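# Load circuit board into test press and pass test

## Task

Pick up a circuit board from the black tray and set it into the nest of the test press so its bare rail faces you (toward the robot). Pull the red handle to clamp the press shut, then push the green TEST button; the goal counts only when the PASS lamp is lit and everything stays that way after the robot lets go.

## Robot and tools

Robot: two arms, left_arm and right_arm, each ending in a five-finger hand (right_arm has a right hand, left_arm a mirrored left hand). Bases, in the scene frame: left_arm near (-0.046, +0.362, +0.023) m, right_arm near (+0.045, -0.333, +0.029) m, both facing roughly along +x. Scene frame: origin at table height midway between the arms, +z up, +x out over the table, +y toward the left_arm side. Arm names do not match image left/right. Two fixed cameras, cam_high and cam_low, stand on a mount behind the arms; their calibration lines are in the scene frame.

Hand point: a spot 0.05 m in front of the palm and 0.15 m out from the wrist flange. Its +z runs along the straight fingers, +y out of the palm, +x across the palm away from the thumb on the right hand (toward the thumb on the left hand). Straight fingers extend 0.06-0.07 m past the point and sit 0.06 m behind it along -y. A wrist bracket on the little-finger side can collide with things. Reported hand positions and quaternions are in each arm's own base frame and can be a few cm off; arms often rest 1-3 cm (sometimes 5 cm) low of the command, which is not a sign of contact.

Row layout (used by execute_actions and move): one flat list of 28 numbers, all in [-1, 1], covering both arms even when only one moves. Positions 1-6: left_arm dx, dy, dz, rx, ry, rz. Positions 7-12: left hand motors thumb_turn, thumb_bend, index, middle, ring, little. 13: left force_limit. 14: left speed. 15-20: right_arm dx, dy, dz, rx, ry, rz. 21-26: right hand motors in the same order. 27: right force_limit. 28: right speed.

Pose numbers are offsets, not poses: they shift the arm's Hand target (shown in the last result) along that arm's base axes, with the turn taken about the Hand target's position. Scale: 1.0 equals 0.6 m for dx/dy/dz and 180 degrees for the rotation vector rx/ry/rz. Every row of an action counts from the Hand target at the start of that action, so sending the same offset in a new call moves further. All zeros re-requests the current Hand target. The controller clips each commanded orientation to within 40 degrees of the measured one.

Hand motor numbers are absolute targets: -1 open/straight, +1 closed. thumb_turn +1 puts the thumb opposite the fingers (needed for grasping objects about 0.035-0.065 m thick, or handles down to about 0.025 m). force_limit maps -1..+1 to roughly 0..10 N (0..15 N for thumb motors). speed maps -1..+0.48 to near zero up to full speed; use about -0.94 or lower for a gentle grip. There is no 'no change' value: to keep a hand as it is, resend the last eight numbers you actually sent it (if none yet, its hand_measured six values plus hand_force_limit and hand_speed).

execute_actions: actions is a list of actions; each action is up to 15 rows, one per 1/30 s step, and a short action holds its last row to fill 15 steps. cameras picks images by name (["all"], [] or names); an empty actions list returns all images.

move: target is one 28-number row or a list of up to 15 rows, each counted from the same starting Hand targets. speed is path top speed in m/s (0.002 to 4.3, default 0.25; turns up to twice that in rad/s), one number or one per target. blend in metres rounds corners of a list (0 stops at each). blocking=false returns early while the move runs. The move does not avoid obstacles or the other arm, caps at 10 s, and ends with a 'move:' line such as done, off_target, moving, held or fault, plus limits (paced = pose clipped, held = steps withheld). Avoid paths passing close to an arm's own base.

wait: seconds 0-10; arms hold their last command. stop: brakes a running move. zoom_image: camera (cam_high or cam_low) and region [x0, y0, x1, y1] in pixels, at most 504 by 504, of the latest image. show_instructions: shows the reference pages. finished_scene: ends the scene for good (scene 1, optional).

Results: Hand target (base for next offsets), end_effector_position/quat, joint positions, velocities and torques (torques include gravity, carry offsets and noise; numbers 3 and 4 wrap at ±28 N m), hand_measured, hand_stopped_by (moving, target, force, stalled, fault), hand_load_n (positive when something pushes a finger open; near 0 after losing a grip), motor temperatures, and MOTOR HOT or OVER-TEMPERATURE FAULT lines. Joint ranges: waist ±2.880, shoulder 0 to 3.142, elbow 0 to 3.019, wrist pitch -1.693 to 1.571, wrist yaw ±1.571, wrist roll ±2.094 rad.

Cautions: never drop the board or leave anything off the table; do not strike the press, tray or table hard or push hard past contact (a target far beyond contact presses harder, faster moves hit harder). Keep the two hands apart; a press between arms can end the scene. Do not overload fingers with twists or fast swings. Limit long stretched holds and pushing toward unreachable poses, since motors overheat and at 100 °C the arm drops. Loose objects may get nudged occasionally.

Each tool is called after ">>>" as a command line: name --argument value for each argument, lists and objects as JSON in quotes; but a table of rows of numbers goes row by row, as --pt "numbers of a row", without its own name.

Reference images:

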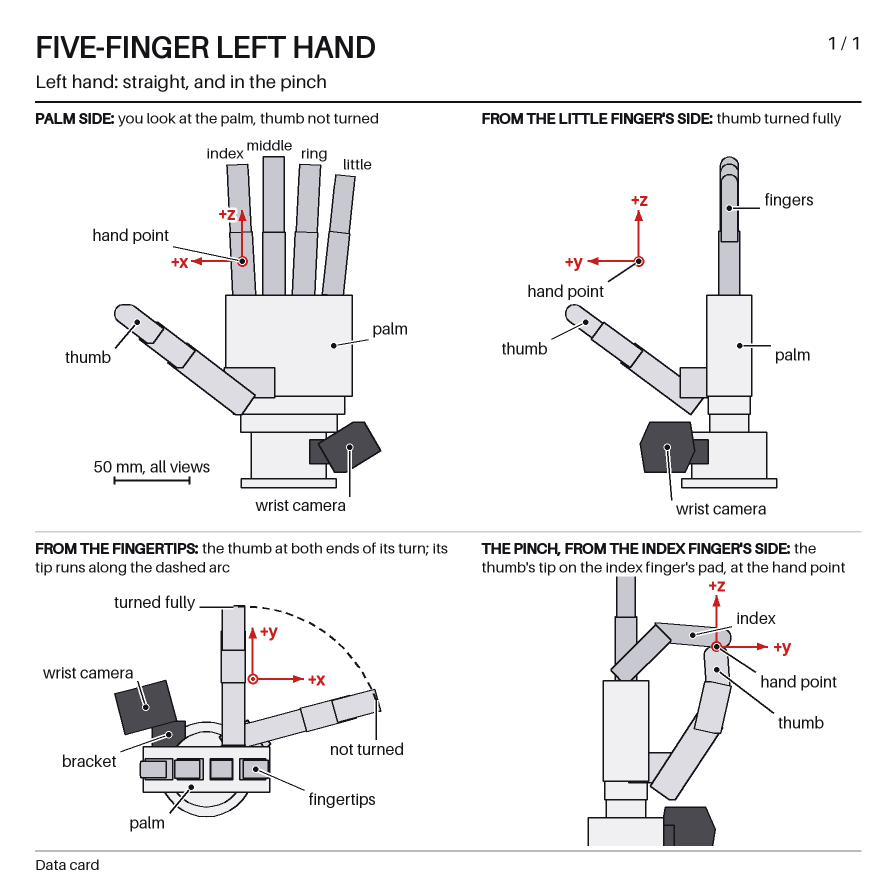

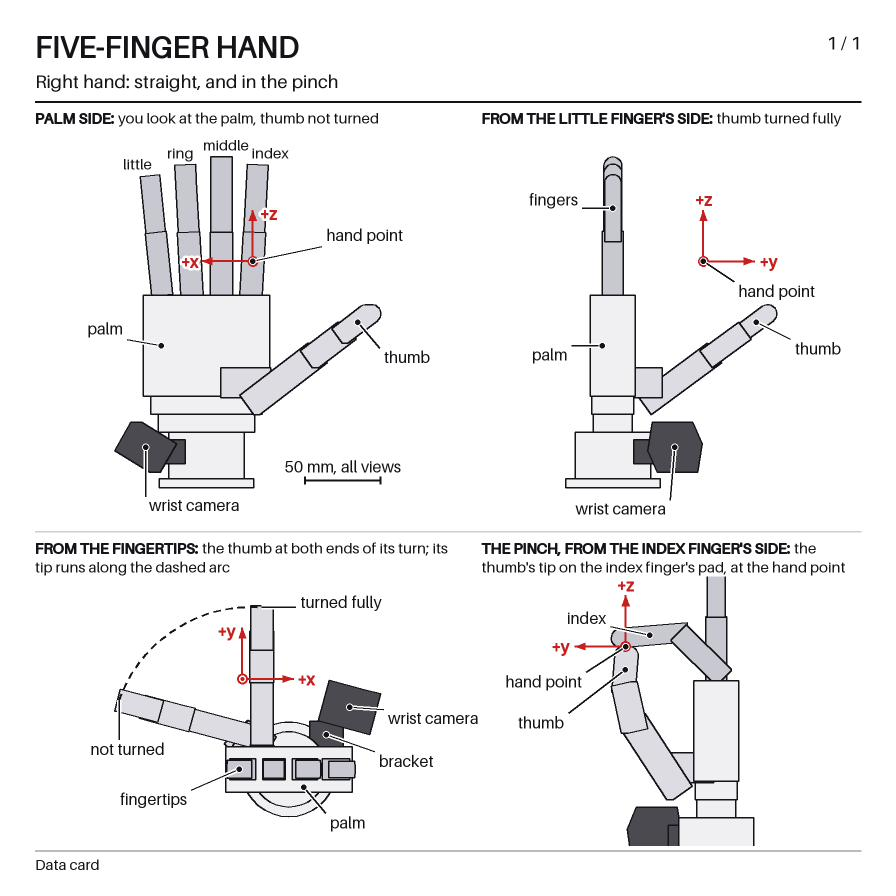

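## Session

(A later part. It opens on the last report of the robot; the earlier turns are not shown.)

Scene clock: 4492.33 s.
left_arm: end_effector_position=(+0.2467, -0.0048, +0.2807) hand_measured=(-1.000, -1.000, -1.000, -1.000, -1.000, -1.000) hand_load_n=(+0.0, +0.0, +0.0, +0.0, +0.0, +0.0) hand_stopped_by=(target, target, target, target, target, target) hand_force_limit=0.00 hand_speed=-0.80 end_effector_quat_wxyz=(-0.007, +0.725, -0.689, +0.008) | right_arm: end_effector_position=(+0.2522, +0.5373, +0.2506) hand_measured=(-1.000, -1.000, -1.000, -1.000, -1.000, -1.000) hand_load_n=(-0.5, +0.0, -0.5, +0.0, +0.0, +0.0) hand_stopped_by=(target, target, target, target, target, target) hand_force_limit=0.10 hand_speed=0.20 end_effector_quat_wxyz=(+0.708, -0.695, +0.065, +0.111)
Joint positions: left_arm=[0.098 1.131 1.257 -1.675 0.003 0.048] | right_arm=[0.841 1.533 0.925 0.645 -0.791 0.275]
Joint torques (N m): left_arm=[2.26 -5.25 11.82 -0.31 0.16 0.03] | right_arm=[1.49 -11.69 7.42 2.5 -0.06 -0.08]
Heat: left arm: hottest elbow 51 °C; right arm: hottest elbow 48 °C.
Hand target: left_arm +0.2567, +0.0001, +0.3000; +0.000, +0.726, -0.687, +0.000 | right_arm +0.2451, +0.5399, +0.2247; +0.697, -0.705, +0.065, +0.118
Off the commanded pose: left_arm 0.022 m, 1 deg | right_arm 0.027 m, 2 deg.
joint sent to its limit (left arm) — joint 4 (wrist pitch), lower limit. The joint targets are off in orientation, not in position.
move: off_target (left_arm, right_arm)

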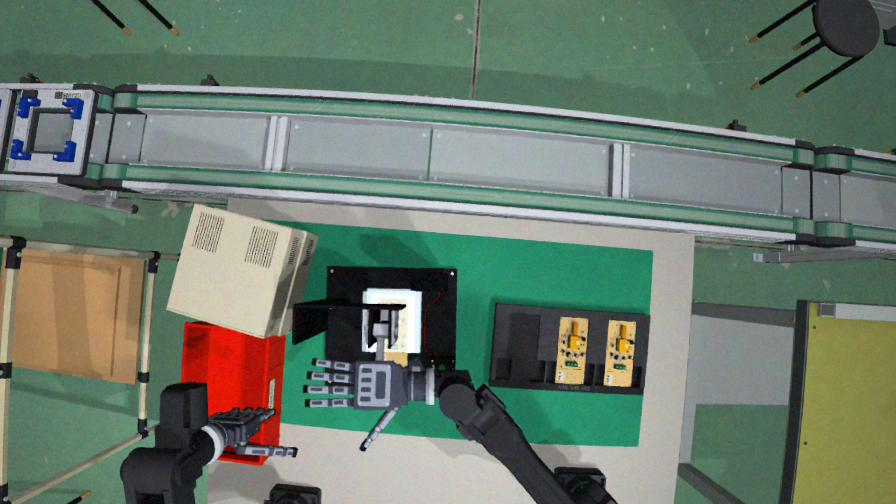

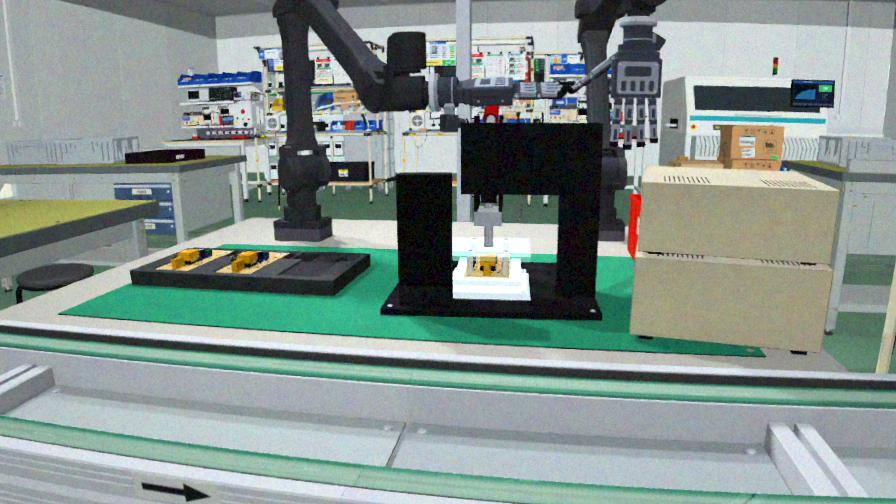

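>>> zoom_image --camera "cam_high" --region '[340, 290, 450, 400]'

Scaled by 4.582.

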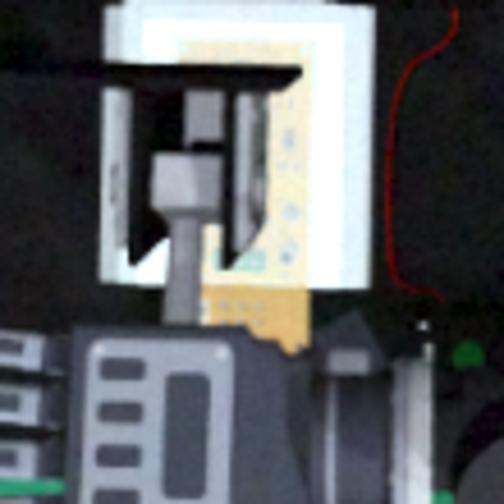

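>>> move --target '[0,0,0,0,0,0,-1,-1,-1,-1,-1,-1,0,-0.8,0.0133,0,-0.0667,0.0061,-0.0775,0,-1,-1,-1,-1,-1,-1,0.1,0.2]' --speed 0.07 --cameras '["all"]'

>>> zoom_image --camera "cam_low" --region '[440, 195, 540, 295]'

>>> zoom_image --camera "cam_low" --region '[430, 20, 600, 140]'

Scene clock: 4513.57 s.
left_arm: end_effector_position=(+0.2467, -0.0048, +0.2807) hand_measured=(-1.000, -1.000, -1.000, -1.000, -1.000, -1.000) hand_load_n=(+0.0, +0.0, +0.0, +0.0, +0.0, +0.0) hand_stopped_by=(target, target, target, target, target, target) hand_force_limit=0.00 hand_speed=-0.80 end_effector_quat_wxyz=(-0.007, +0.725, -0.689, +0.008) | right_arm: end_effector_position=(+0.2554, +0.5378, +0.2038) hand_measured=(-1.000, -1.000, -1.000, -1.000, -1.000, -1.000) hand_load_n=(+0.0, +0.0, +0.0, +0.0, +0.0, +0.0) hand_stopped_by=(target, target, target, target, target, target) hand_force_limit=0.10 hand_speed=0.20 end_effector_quat_wxyz=(+0.712, -0.701, -0.020, +0.031)
Joint positions: left_arm=[0.098 1.131 1.257 -1.675 0.003 0.048] | right_arm=[0.855 1.584 0.873 0.733 -0.787 0.031]
Joint torques (N m): left_arm=[2.26 -5.13 11.84 -0.25 0.16 0.04] | right_arm=[1.03 -12.04 7.62 2.8 0.11 -0.08]
Heat: left arm: hottest elbow 51 °C; right arm: hottest elbow 46 °C.
Hand target: left_arm +0.2567, +0.0001, +0.3000; +0.000, +0.726, -0.687, +0.000 | right_arm +0.2530, +0.5399, +0.1848; +0.706, -0.707, -0.021, +0.032
Off the commanded pose: left_arm 0.022 m, 1 deg | right_arm 0.019 m, 1 deg.
joint sent to its limit (left arm) — joint 4 (wrist pitch), lower limit. The joint targets are off in orientation, not in position.
move: off_target (left_arm, right_arm)

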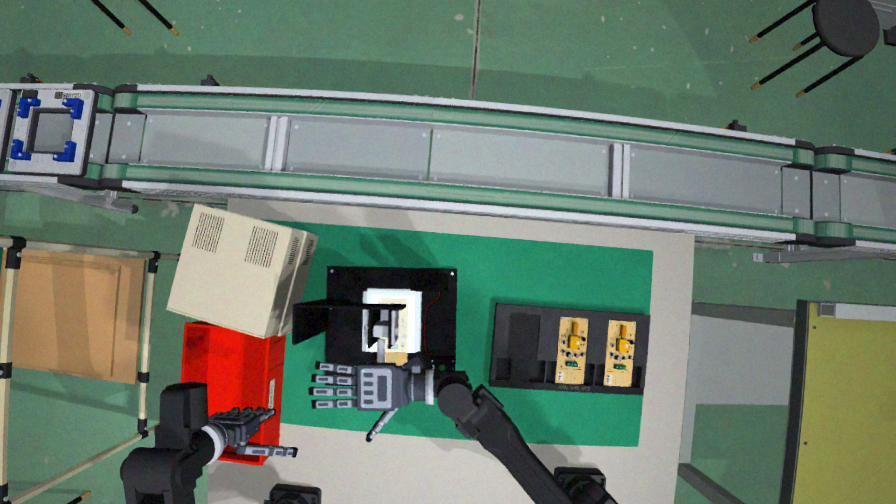

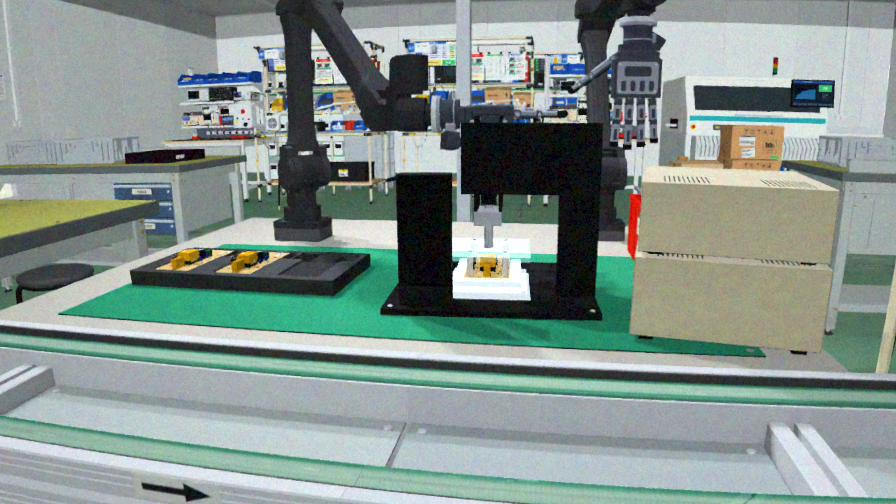

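Scaled by 5.040.

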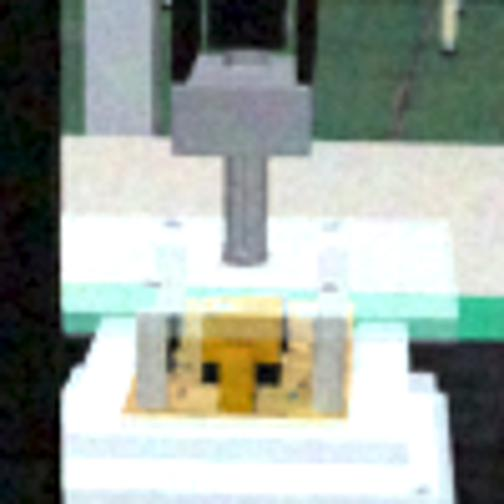

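Scaled by 2.965.

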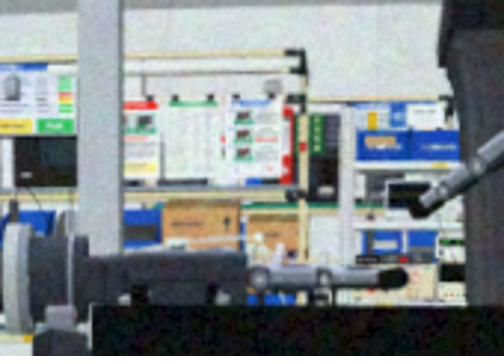

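>>> move --target '[0,0,0,0,0,0,-1,-1,-1,-1,-1,-1,0,-0.8,0.015,0,-0.05,0.0035,-0.0443,0,-1,-1,-1,-1,-1,-1,0.1,0.2]' --speed 0.07 --cameras '["all"]'

>>> zoom_image --camera "cam_low" --region '[440, 195, 540, 295]'

>>> zoom_image --camera "cam_high" --region '[340, 290, 450, 400]'

Scene clock: 4526.03 s.
left_arm: end_effector_position=(+0.2467, -0.0048, +0.2807) hand_measured=(-1.000, -1.000, -1.000, -1.000, -1.000, -1.000) hand_load_n=(+0.0, -0.5, +0.0, +0.0, +0.0, +0.0) hand_stopped_by=(target, target, target, target, target, target) hand_force_limit=0.00 hand_speed=-0.80 end_effector_quat_wxyz=(-0.007, +0.725, -0.689, +0.008) | right_arm: end_effector_position=(+0.2631, +0.5400, +0.2044) hand_measured=(-1.000, -1.000, -1.000, -1.000, -1.000, -1.000) hand_load_n=(-0.5, +0.0, +0.0, +0.0, +0.0, +0.0) hand_stopped_by=(target, target, target, target, target, target) hand_force_limit=0.10 hand_speed=0.20 end_effector_quat_wxyz=(+0.729, -0.679, -0.080, -0.028)
Joint positions: left_arm=[0.098 1.131 1.257 -1.675 0.003 0.048] | right_arm=[0.856 1.599 0.859 0.832 -0.791 -0.091]
Joint torques (N m): left_arm=[2.14 -5.36 11.86 -0.27 0.15 0.03] | right_arm=[0.85 -9.17 6.26 1.84 0.17 -0.24]
Heat: left arm: hottest elbow 51 °C; right arm: hottest elbow 46 °C.
Hand target: left_arm +0.2567, +0.0001, +0.3000; +0.000, +0.726, -0.687, +0.000 | right_arm +0.2619, +0.5400, +0.1548; +0.707, -0.704, -0.071, -0.018
Off the commanded pose: left_arm 0.022 m, 1 deg | right_arm 0.050 m, 4 deg.
joint sent to its limit (left arm) — joint 4 (wrist pitch), lower limit. The joint targets are off in orientation, not in position.
move: off_target (left_arm, right_arm)

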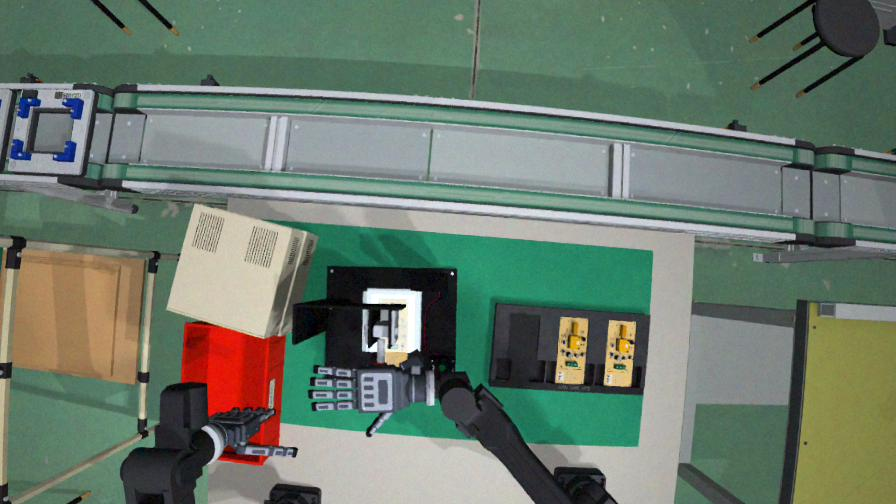

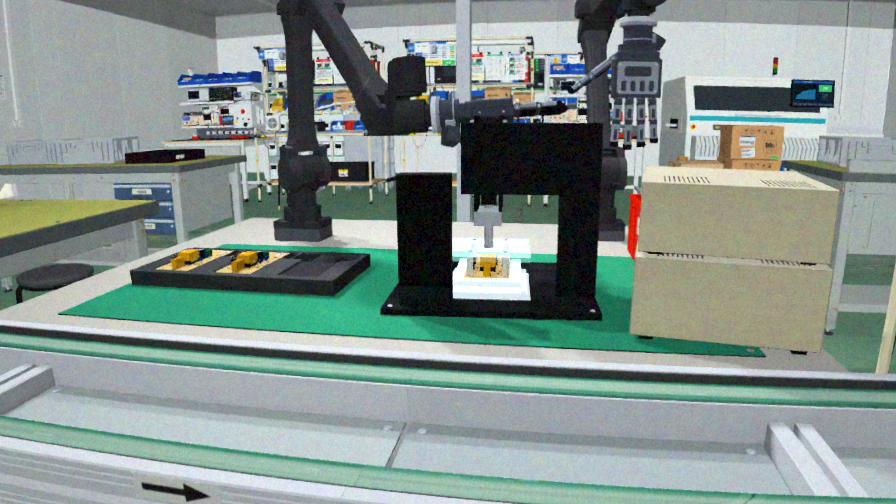

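Scaled by 5.040.

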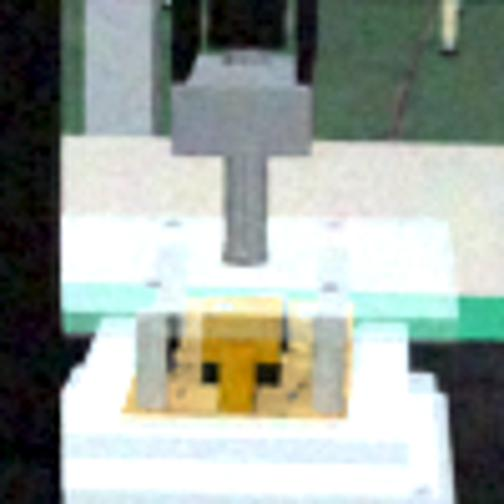

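Scaled by 4.582.

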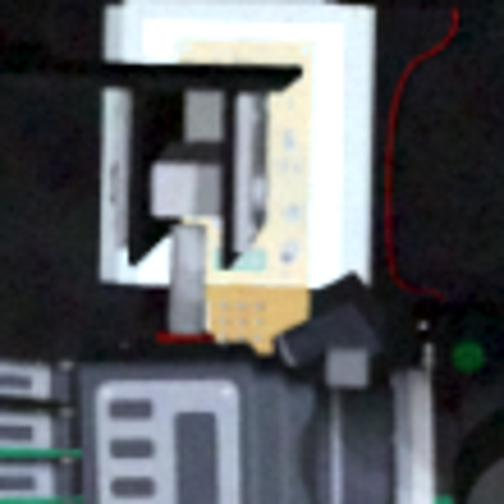

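>>> move --target '[0,0,0,0,0,0,-1,-1,-1,-1,-1,-1,0,-0.8,-0.01,0,0.14,0,0,0,-1,-1,-1,-1,-1,-1,0.1,0.2]' --speed 0.08 --cameras '["all"]'

>>> zoom_image --camera "cam_low" --region '[440, 195, 540, 295]'

Scene clock: 4535.30 s.
left_arm: end_effector_position=(+0.2467, -0.0048, +0.2807) hand_measured=(-1.000, -1.000, -1.000, -1.000, -1.000, -1.000) hand_load_n=(+0.0, +0.0, +0.0, +0.0, +0.0, +0.5) hand_stopped_by=(target, target, target, target, target, target) hand_force_limit=0.00 hand_speed=-0.80 end_effector_quat_wxyz=(-0.007, +0.725, -0.689, +0.008) | right_arm: end_effector_position=(+0.2515, +0.5280, +0.2146) hand_measured=(-1.000, -1.000, -1.000, -1.000, -1.000, -1.000) hand_load_n=(-0.5, +0.0, +0.0, +0.0, +0.0, -0.5) hand_stopped_by=(target, target, target, target, target, target) hand_force_limit=0.10 hand_speed=0.20 end_effector_quat_wxyz=(+0.697, -0.714, -0.055, -0.006)
Joint positions: left_arm=[0.098 1.131 1.257 -1.675 0.003 0.048] | right_arm=[0.862 1.504 0.866 0.6 -0.777 -0.112]
Joint torques (N m): left_arm=[2.14 -5.25 11.9 -0.27 0.15 0.03] | right_arm=[1.26 -14.51 12.53 1.5 0.03 -0.02]
Heat: left arm: hottest elbow 51 °C; right arm: hottest elbow 45 °C.
Hand target: left_arm +0.2567, +0.0001, +0.3000; +0.000, +0.726, -0.687, +0.000 | right_arm +0.2559, +0.5400, +0.2388; +0.707, -0.704, -0.071, -0.018
Off the commanded pose: left_arm 0.022 m, 1 deg | right_arm 0.027 m, 3 deg.
joint sent to its limit (left arm) — joint 4 (wrist pitch), lower limit. The joint targets are off in orientation, not in position.
move: off_target (left_arm, right_arm)

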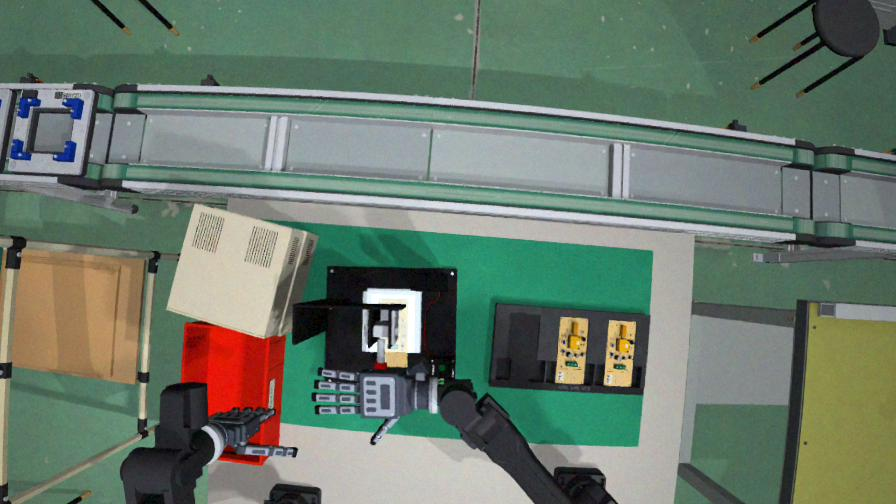

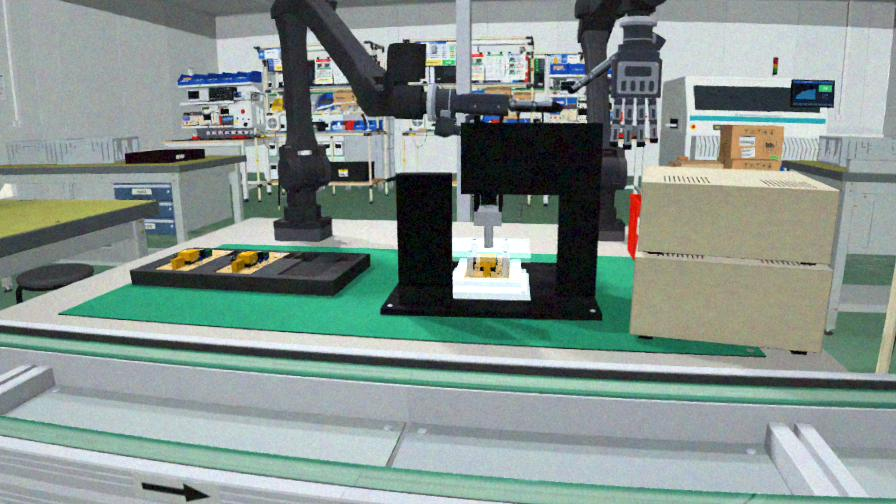

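Scaled by 5.040.

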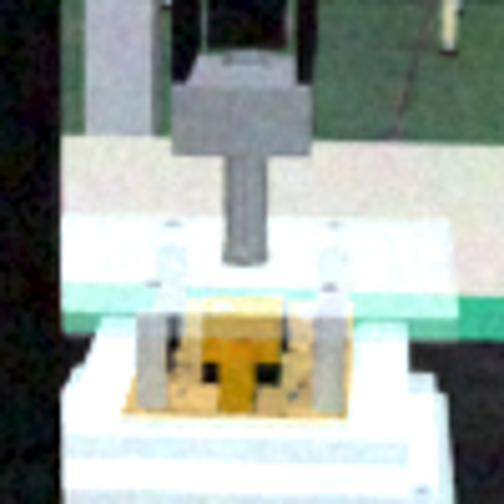

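>>> move --pt "0 0 0 0 0 0 -1 -1 -1 -1 -1 -1 0 -0.8 -0.015 0 0.15 0 0 0 -1 -1 -1 -1 -1 -1 0.1 0.2" --pt "0 0 0 0 0 0 -1 -1 -1 -1 -1 -1 0 -0.8 -0.06 -0.2 0.17 -0.1919 0.2019 -0.2158 -1 -1 -1 -1 -1 -1 0.1 0.2" --pt "0 0 0 0 0 0 -1 -1 -1 -1 -1 -1 0 -0.8 -0.1033 -0.2892 0.15 -0.3838 0.4038 -0.4317 -1 -1 -1 1 1 1 0.1 0.2" --speed '[0.15,0.25,0.25]' --blend '[0.02,0.03,0]' --cameras '["all"]'

>>> zoom_image --camera "cam_low" --region '[440, 195, 540, 295]'

>>> zoom_image --camera "cam_high" --region '[340, 290, 480, 430]'

Scene clock: 4604.77 s.
left_arm: end_effector_position=(+0.2467, -0.0048, +0.2807) hand_measured=(-1.000, -1.000, -1.000, -1.000, -1.000, -1.000) hand_load_n=(+0.0, -0.5, +0.0, +0.0, +0.0, +0.0) hand_stopped_by=(target, target, target, target, target, target) hand_force_limit=0.00 hand_speed=-0.80 end_effector_quat_wxyz=(-0.007, +0.725, -0.689, +0.008) | right_arm: end_effector_position=(+0.1904, +0.3664, +0.3172) hand_measured=(-1.000, -1.000, -1.000, +1.000, +1.000, +1.000) hand_load_n=(+0.0, +0.0, +0.0, +0.0, +0.0, +0.0) hand_stopped_by=(target, target, target, target, target, target) hand_force_limit=0.10 hand_speed=0.20 end_effector_quat_wxyz=(-0.036, +0.713, -0.701, -0.012)
Joint positions: left_arm=[0.098 1.131 1.257 -1.675 0.003 0.048] | right_arm=[0.925 1.4 1.583 -1.679 -0.014 0.908]
Joint torques (N m): left_arm=[2.32 -5.42 11.82 -0.32 0.16 0.02] | right_arm=[-0.38 -12.51 11.21 -0.03 -0.15 0.15]
Heat: left arm: hottest elbow 52 °C; right arm: hottest elbow 48 °C.
Hand target: left_arm +0.2567, +0.0001, +0.3000; +0.000, +0.726, -0.687, +0.000 | right_arm +0.1939, +0.3664, +0.3289; +0.000, +0.707, -0.708, +0.000
Off the commanded pose: left_arm 0.022 m, 1 deg | right_arm 0.012 m, 4 deg.
joint sent to its limit (left arm) — joint 4 (wrist pitch), lower limit. The joint targets are off in orientation, not in position.
joint sent to its limit (right arm) — joint 4 (wrist pitch), lower limit. The joint targets are off in orientation, not in position.
move: off_target (left_arm, right_arm); target 3's new numbers were sent with right_arm's hand 0.012 m and 4 deg from that target

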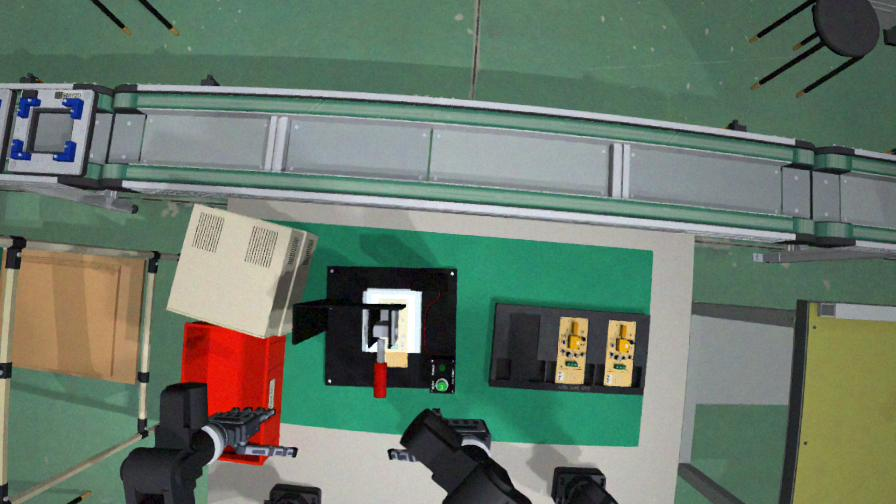

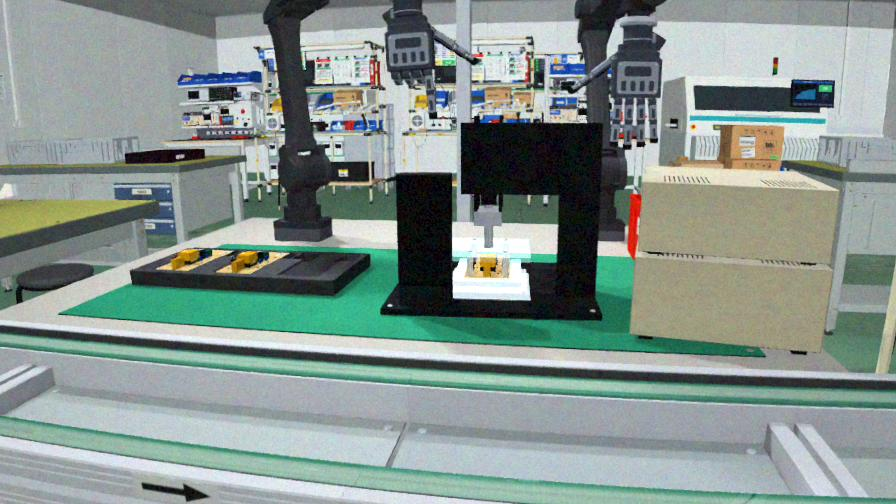

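Scaled by 5.040.

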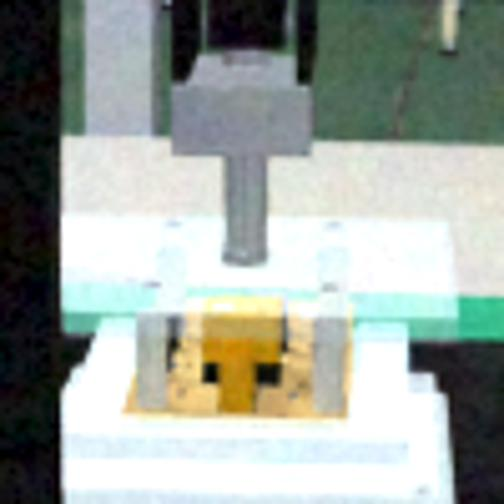

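Scaled by 3.600.

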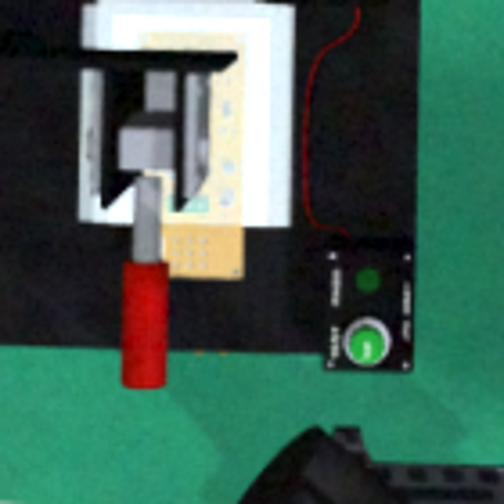

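>>> move --target '[0,0,0,0,0,0,-1,-1,-1,-1,-1,-1,0,-0.8,0,0,-0.295,0,0,0,-1,-1,-1,1,1,1,0.1,0.2]' --speed 0.2 --cameras '["all"]'

>>> zoom_image --camera "cam_high" --region '[400, 340, 500, 440]'

>>> zoom_image --camera "cam_low" --region '[370, 120, 470, 260]'

Scene clock: 4621.97 s.
left_arm: end_effector_position=(+0.2467, -0.0048, +0.2807) hand_measured=(-1.000, -1.000, -1.000, -1.000, -1.000, -1.000) hand_load_n=(+0.0, +0.0, +0.0, +0.0, +0.0, +0.0) hand_stopped_by=(target, target, target, target, target, target) hand_force_limit=0.00 hand_speed=-0.80 end_effector_quat_wxyz=(-0.007, +0.725, -0.689, +0.008) | right_arm: end_effector_position=(+0.1899, +0.3622, +0.1540) hand_measured=(-1.000, -1.000, -1.000, +1.000, +1.000, +1.000) hand_load_n=(+0.0, +0.0, +0.0, +0.0, +0.0, +0.0) hand_stopped_by=(target, target, target, target, target, target) hand_force_limit=0.10 hand_speed=0.20 end_effector_quat_wxyz=(+0.005, +0.711, -0.703, -0.001)
Joint positions: left_arm=[0.098 1.131 1.257 -1.675 0.003 0.048] | right_arm=[0.925 1.462 1.217 -1.337 -0.002 0.913]
Joint torques (N m): left_arm=[2.26 -5.25 11.86 -0.25 0.15 0.03] | right_arm=[0.15 -12.51 9.09 0.98 0.01 0.16]
Heat: left arm: hottest elbow 52 °C; right arm: hottest elbow 48 °C.
Hand target: left_arm +0.2567, +0.0001, +0.3000; +0.000, +0.726, -0.687, +0.000 | right_arm +0.1940, +0.3665, +0.1518; +0.000, +0.707, -0.708, +0.000
Off the commanded pose: left_arm 0.022 m, 1 deg | right_arm 0.006 m, 1 deg.
joint sent to its limit (left arm) — joint 4 (wrist pitch), lower limit. The joint targets are off in orientation, not in position.
move: off_target (left_arm)

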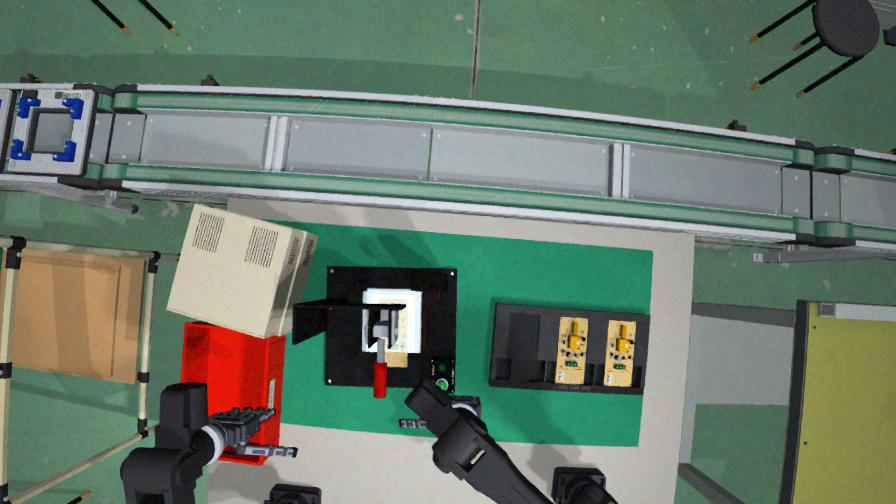

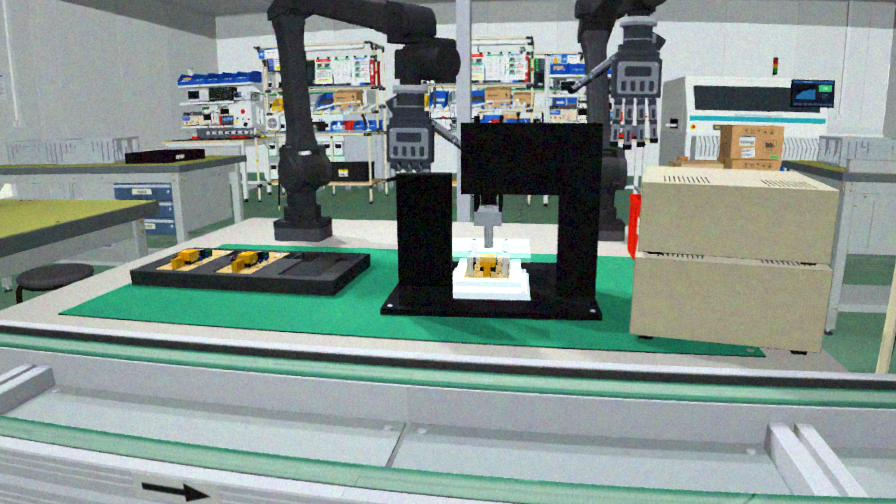

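Scaled by 5.040.

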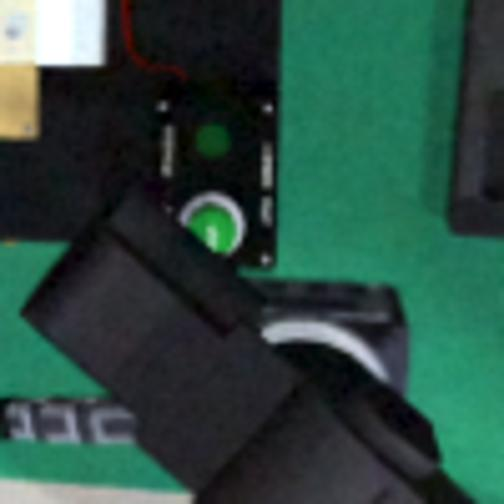

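Scaled by 3.600.

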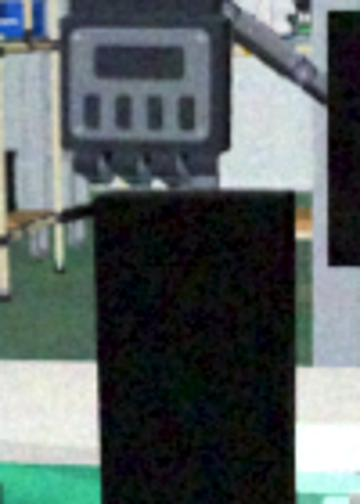

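>>> move --pt "0 0 0 0 0 0 -1 -1 -1 -1 -1 -1 0 -0.8 0.01 0.005 0 0 0 0 -1 -1 -1 1 1 1 0.1 0.2" --pt "0 0 0 0 0 0 -1 -1 -1 -1 -1 -1 0 -0.8 0.01 0.005 -0.0667 0 0 0 -1 -1 -1 1 1 1 0.1 0.2" --speed '[0.05,0.08]' --cameras '["all"]'

>>> zoom_image --camera "cam_high" --region '[400, 340, 500, 440]'

Scene clock: 4651.87 s.
left_arm: end_effector_position=(+0.2467, -0.0048, +0.2807) hand_measured=(-1.000, -1.000, -1.000, -1.000, -1.000, -1.000) hand_load_n=(+0.0, +0.0, +0.0, +0.0, +0.0, +0.0) hand_stopped_by=(target, target, target, target, target, target) hand_force_limit=0.00 hand_speed=-0.80 end_effector_quat_wxyz=(-0.007, +0.725, -0.689, +0.008) | right_arm: end_effector_position=(+0.1944, +0.3679, +0.1172) hand_measured=(-1.000, -1.000, -1.000, +1.000, +1.000, +1.000) hand_load_n=(+0.0, +0.0, +0.0, +0.0, +0.0, +0.0) hand_stopped_by=(target, target, target, target, target, target) hand_force_limit=0.10 hand_speed=0.20 end_effector_quat_wxyz=(+0.001, +0.711, -0.703, -0.001)
Joint positions: left_arm=[0.098 1.131 1.257 -1.675 0.003 0.048] | right_arm=[0.924 1.503 1.162 -1.232 -0.002 0.913]
Joint torques (N m): left_arm=[2.43 -5.25 11.89 -0.29 0.15 0.03] | right_arm=[-0.32 -12.34 8.62 1.02 0.01 0.1]
Heat: left arm: hottest elbow 52 °C; right arm: hottest elbow 48 °C.
Hand target: left_arm +0.2567, +0.0001, +0.3000; +0.000, +0.726, -0.687, +0.000 | right_arm +0.1999, +0.3694, +0.1117; +0.000, +0.707, -0.708, +0.000
Off the commanded pose: left_arm 0.022 m, 1 deg | right_arm 0.008 m, 1 deg.
joint sent to its limit (left arm) — joint 4 (wrist pitch), lower limit. The joint targets are off in orientation, not in position.
move: off_target (left_arm)

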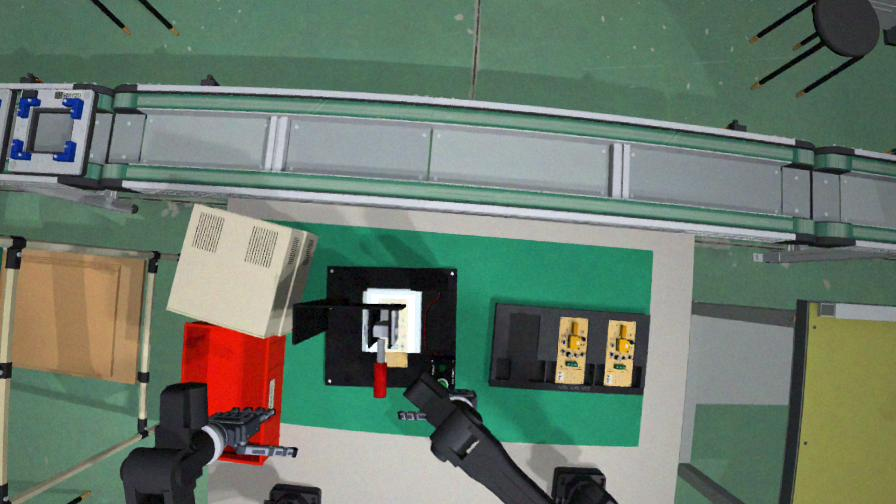

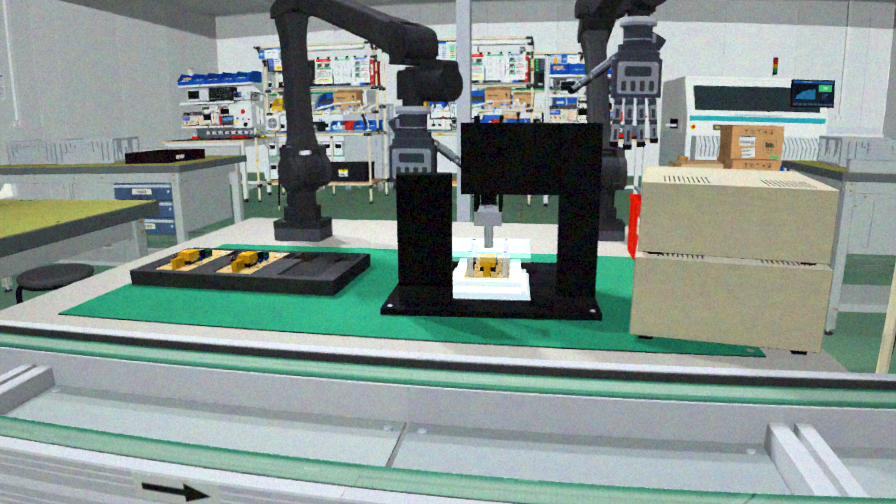

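Scaled by 5.040.

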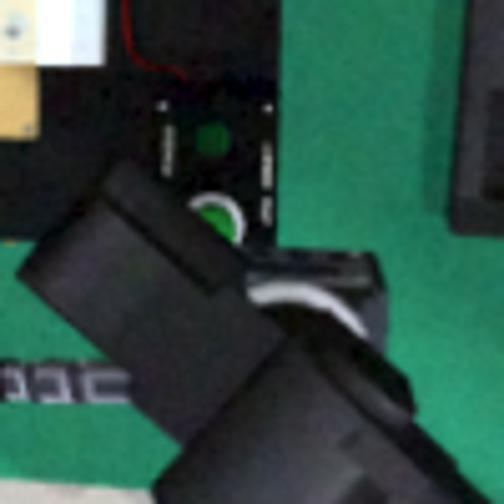

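>>> move --target '[0,0,0,0,0,0,-1,-1,-1,-1,-1,-1,0,-0.8,0,-0.0133,0,0,0,0,-1,-1,-1,1,1,1,0.1,0.2]' --speed 0.05 --cameras '["all"]'

>>> zoom_image --camera "cam_high" --region '[415, 355, 475, 415]'

Scene clock: 4689.03 s.
left_arm: end_effector_position=(+0.2467, -0.0048, +0.2807) hand_measured=(-1.000, -1.000, -1.000, -1.000, -1.000, -1.000) hand_load_n=(+0.0, +0.0, +0.0, +0.0, +0.0, +0.0) hand_stopped_by=(target, target, target, target, target, target) hand_force_limit=0.00 hand_speed=-0.80 end_effector_quat_wxyz=(-0.007, +0.725, -0.689, +0.008) | right_arm: end_effector_position=(+0.1953, +0.3629, +0.1131) hand_measured=(-1.000, -1.000, -1.000, +1.000, +1.000, +1.000) hand_load_n=(+0.0, +0.0, -0.5, +0.0, +0.0, +0.0) hand_stopped_by=(target, target, target, target, target, target) hand_force_limit=0.10 hand_speed=0.20 end_effector_quat_wxyz=(+0.006, +0.708, -0.706, +0.000)
Joint positions: left_arm=[0.098 1.131 1.257 -1.675 0.003 0.048] | right_arm=[0.915 1.503 1.15 -1.23 -0.002 0.913]
Joint torques (N m): left_arm=[2.2 -5.25 11.85 -0.28 0.16 0.03] | right_arm=[-0.56 -13.51 8.13 0.96 0.02 0.01]
Heat: left arm: hottest elbow 52 °C; right arm: hottest elbow 46 °C.
Hand target: left_arm +0.2567, +0.0001, +0.3000; +0.000, +0.726, -0.687, +0.000 | right_arm +0.1998, +0.3614, +0.1117; +0.000, +0.707, -0.707, +0.000
Off the commanded pose: left_arm 0.022 m, 1 deg | right_arm 0.005 m, 1 deg.
joint sent to its limit (left arm) — joint 4 (wrist pitch), lower limit. The joint targets are off in orientation, not in position.
move: off_target (left_arm)

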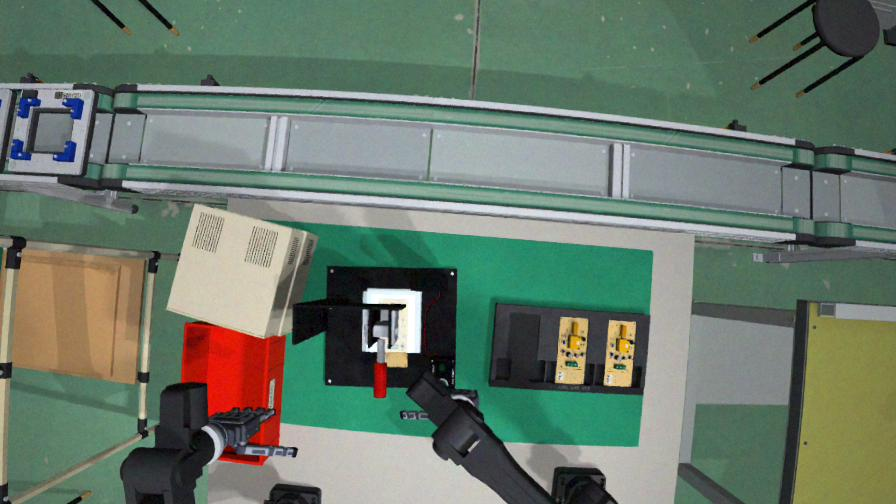

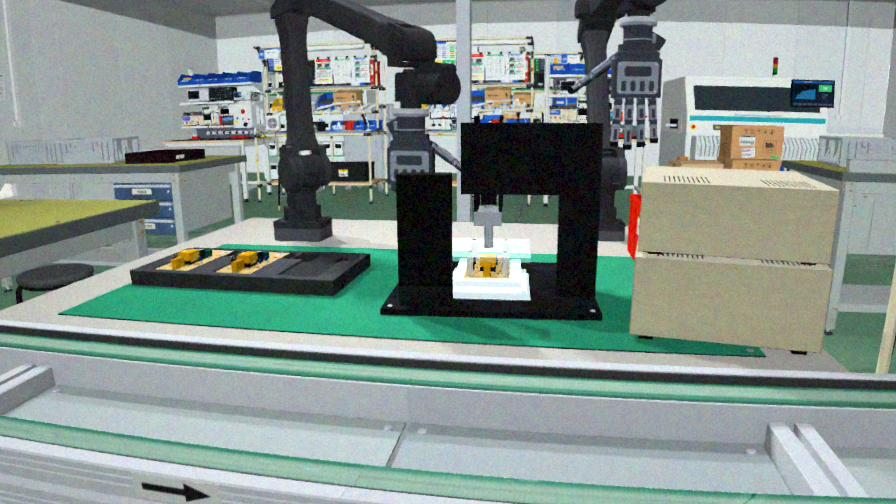

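Scaled by 8.400.

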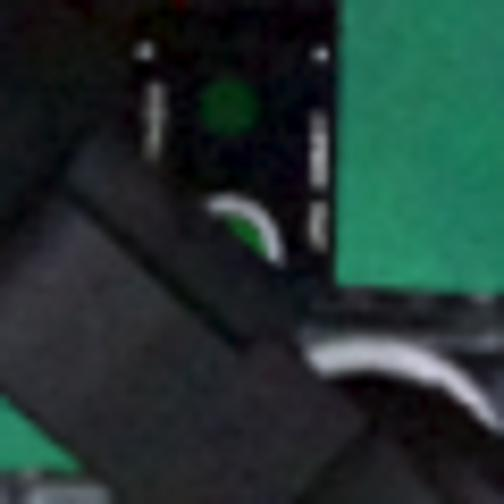

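>>> move --target '[0,0,0,0,0,0,-1,-1,-1,-1,-1,-1,0,-0.8,-0.004,-0.003,-0.0167,0,0,0,-1,-1,-1,1,1,1,0.1,0.2]' --speed 0.03 --cameras '["cam_high"]'

Scene clock: 4698.63 s.
left_arm: end_effector_position=(+0.2467, -0.0048, +0.2807) hand_measured=(-1.000, -1.000, -1.000, -1.000, -1.000, -1.000) hand_load_n=(+0.0, -0.5, +0.0, +0.0, +0.0, +0.0) hand_stopped_by=(target, target, target, target, target, target) hand_force_limit=0.00 hand_speed=-0.80 end_effector_quat_wxyz=(-0.007, +0.725, -0.689, +0.008) | right_arm: end_effector_position=(+0.1947, +0.3621, +0.1098) hand_measured=(-1.000, -1.000, -1.000, +1.000, +1.000, +1.000) hand_load_n=(+0.0, +0.0, -1.0, +0.0, +0.0, +0.0) hand_stopped_by=(target, target, target, target, target, target) hand_force_limit=0.10 hand_speed=0.20 end_effector_quat_wxyz=(+0.000, +0.708, -0.706, -0.001)
Joint positions: left_arm=[0.098 1.131 1.257 -1.675 0.003 0.048] | right_arm=[0.915 1.495 1.132 -1.208 -0.002 0.913]
Joint torques (N m): left_arm=[2.37 -5.54 11.84 -0.32 0.14 0.02] | right_arm=[-0.38 -12.69 7.46 1.18 0.02 0.03]
Heat: left arm: hottest elbow 52 °C; right arm: hottest elbow 46 °C.
Hand target: left_arm +0.2567, +0.0001, +0.3000; +0.000, +0.726, -0.687, +0.000 | right_arm +0.1974, +0.3597, +0.1018; +0.000, +0.707, -0.707, +0.000
Off the commanded pose: left_arm 0.022 m, 1 deg | right_arm 0.009 m, 0 deg.
joint sent to its limit (left arm) — joint 4 (wrist pitch), lower limit. The joint targets are off in orientation, not in position.
move: off_target (left_arm)
Images, in order (width x height): cam_high 896x504.

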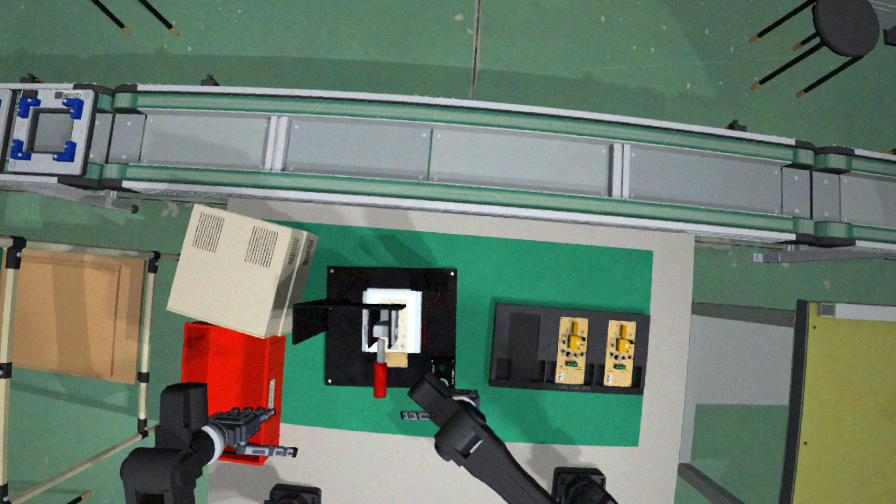

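>>> move --target '[0,0,0,0,0,0,-1,-1,-1,-1,-1,-1,0,-0.8,0,0,-0.015,0,0,0,-1,-1,-1,1,1,1,0.1,0.2]' --speed 0.03 --cameras '["cam_high"]'

>>> zoom_image --camera "cam_high" --region '[415, 355, 475, 415]'

Scene clock: 4707.43 s.
left_arm: end_effector_position=(+0.2467, -0.0048, +0.2807) hand_measured=(-1.000, -1.000, -1.000, -1.000, -1.000, -1.000) hand_load_n=(-0.5, +0.0, +0.0, +0.0, +0.0, +0.0) hand_stopped_by=(target, target, target, target, target, target) hand_force_limit=0.00 hand_speed=-0.80 end_effector_quat_wxyz=(-0.007, +0.725, -0.689, +0.008) | right_arm: end_effector_position=(+0.1945, +0.3618, +0.1076) hand_measured=(-1.000, -1.000, -1.000, +1.000, +1.000, +1.000) hand_load_n=(+0.0, +0.0, -2.0, +0.0, +0.0, +0.0) hand_stopped_by=(target, target, target, target, target, target) hand_force_limit=0.10 hand_speed=0.20 end_effector_quat_wxyz=(-0.004, +0.708, -0.706, -0.002)
Joint positions: left_arm=[0.098 1.131 1.257 -1.675 0.003 0.048] | right_arm=[0.915 1.491 1.122 -1.193 -0.002 0.913]
Joint torques (N m): left_arm=[2.26 -5.25 11.84 -0.25 0.17 0.02] | right_arm=[-0.5 -11.28 7.12 1.65 0.02 0.02]
Heat: left arm: hottest elbow 52 °C; right arm: hottest elbow 46 °C.
Hand target: left_arm +0.2567, +0.0001, +0.3000; +0.000, +0.726, -0.687, +0.000 | right_arm +0.1975, +0.3598, +0.0929; +0.000, +0.707, -0.707, +0.000
Off the commanded pose: left_arm 0.022 m, 1 deg | right_arm 0.015 m, 1 deg.
joint sent to its limit (left arm) — joint 4 (wrist pitch), lower limit. The joint targets are off in orientation, not in position.
move: off_target (left_arm, right_arm)
Images, in order (width x height): cam_high 896x504.

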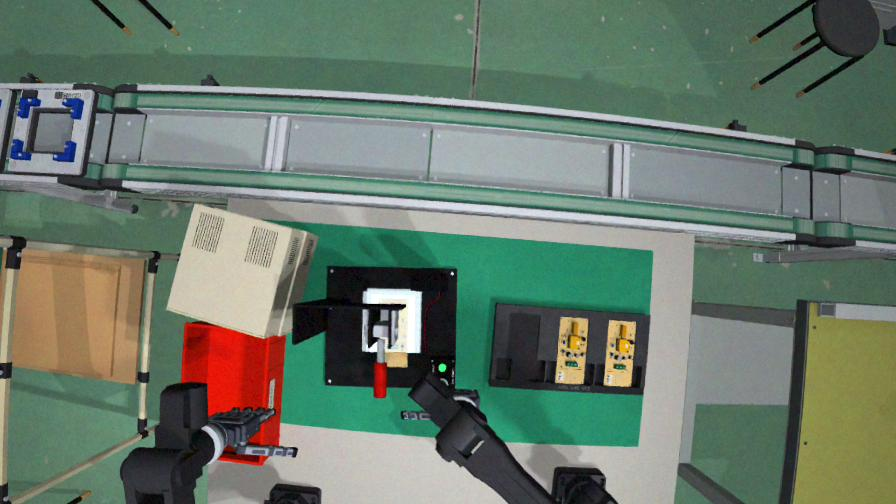

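Scaled by 8.400.

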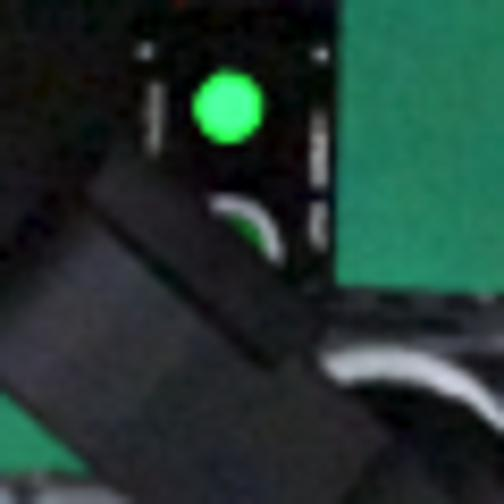

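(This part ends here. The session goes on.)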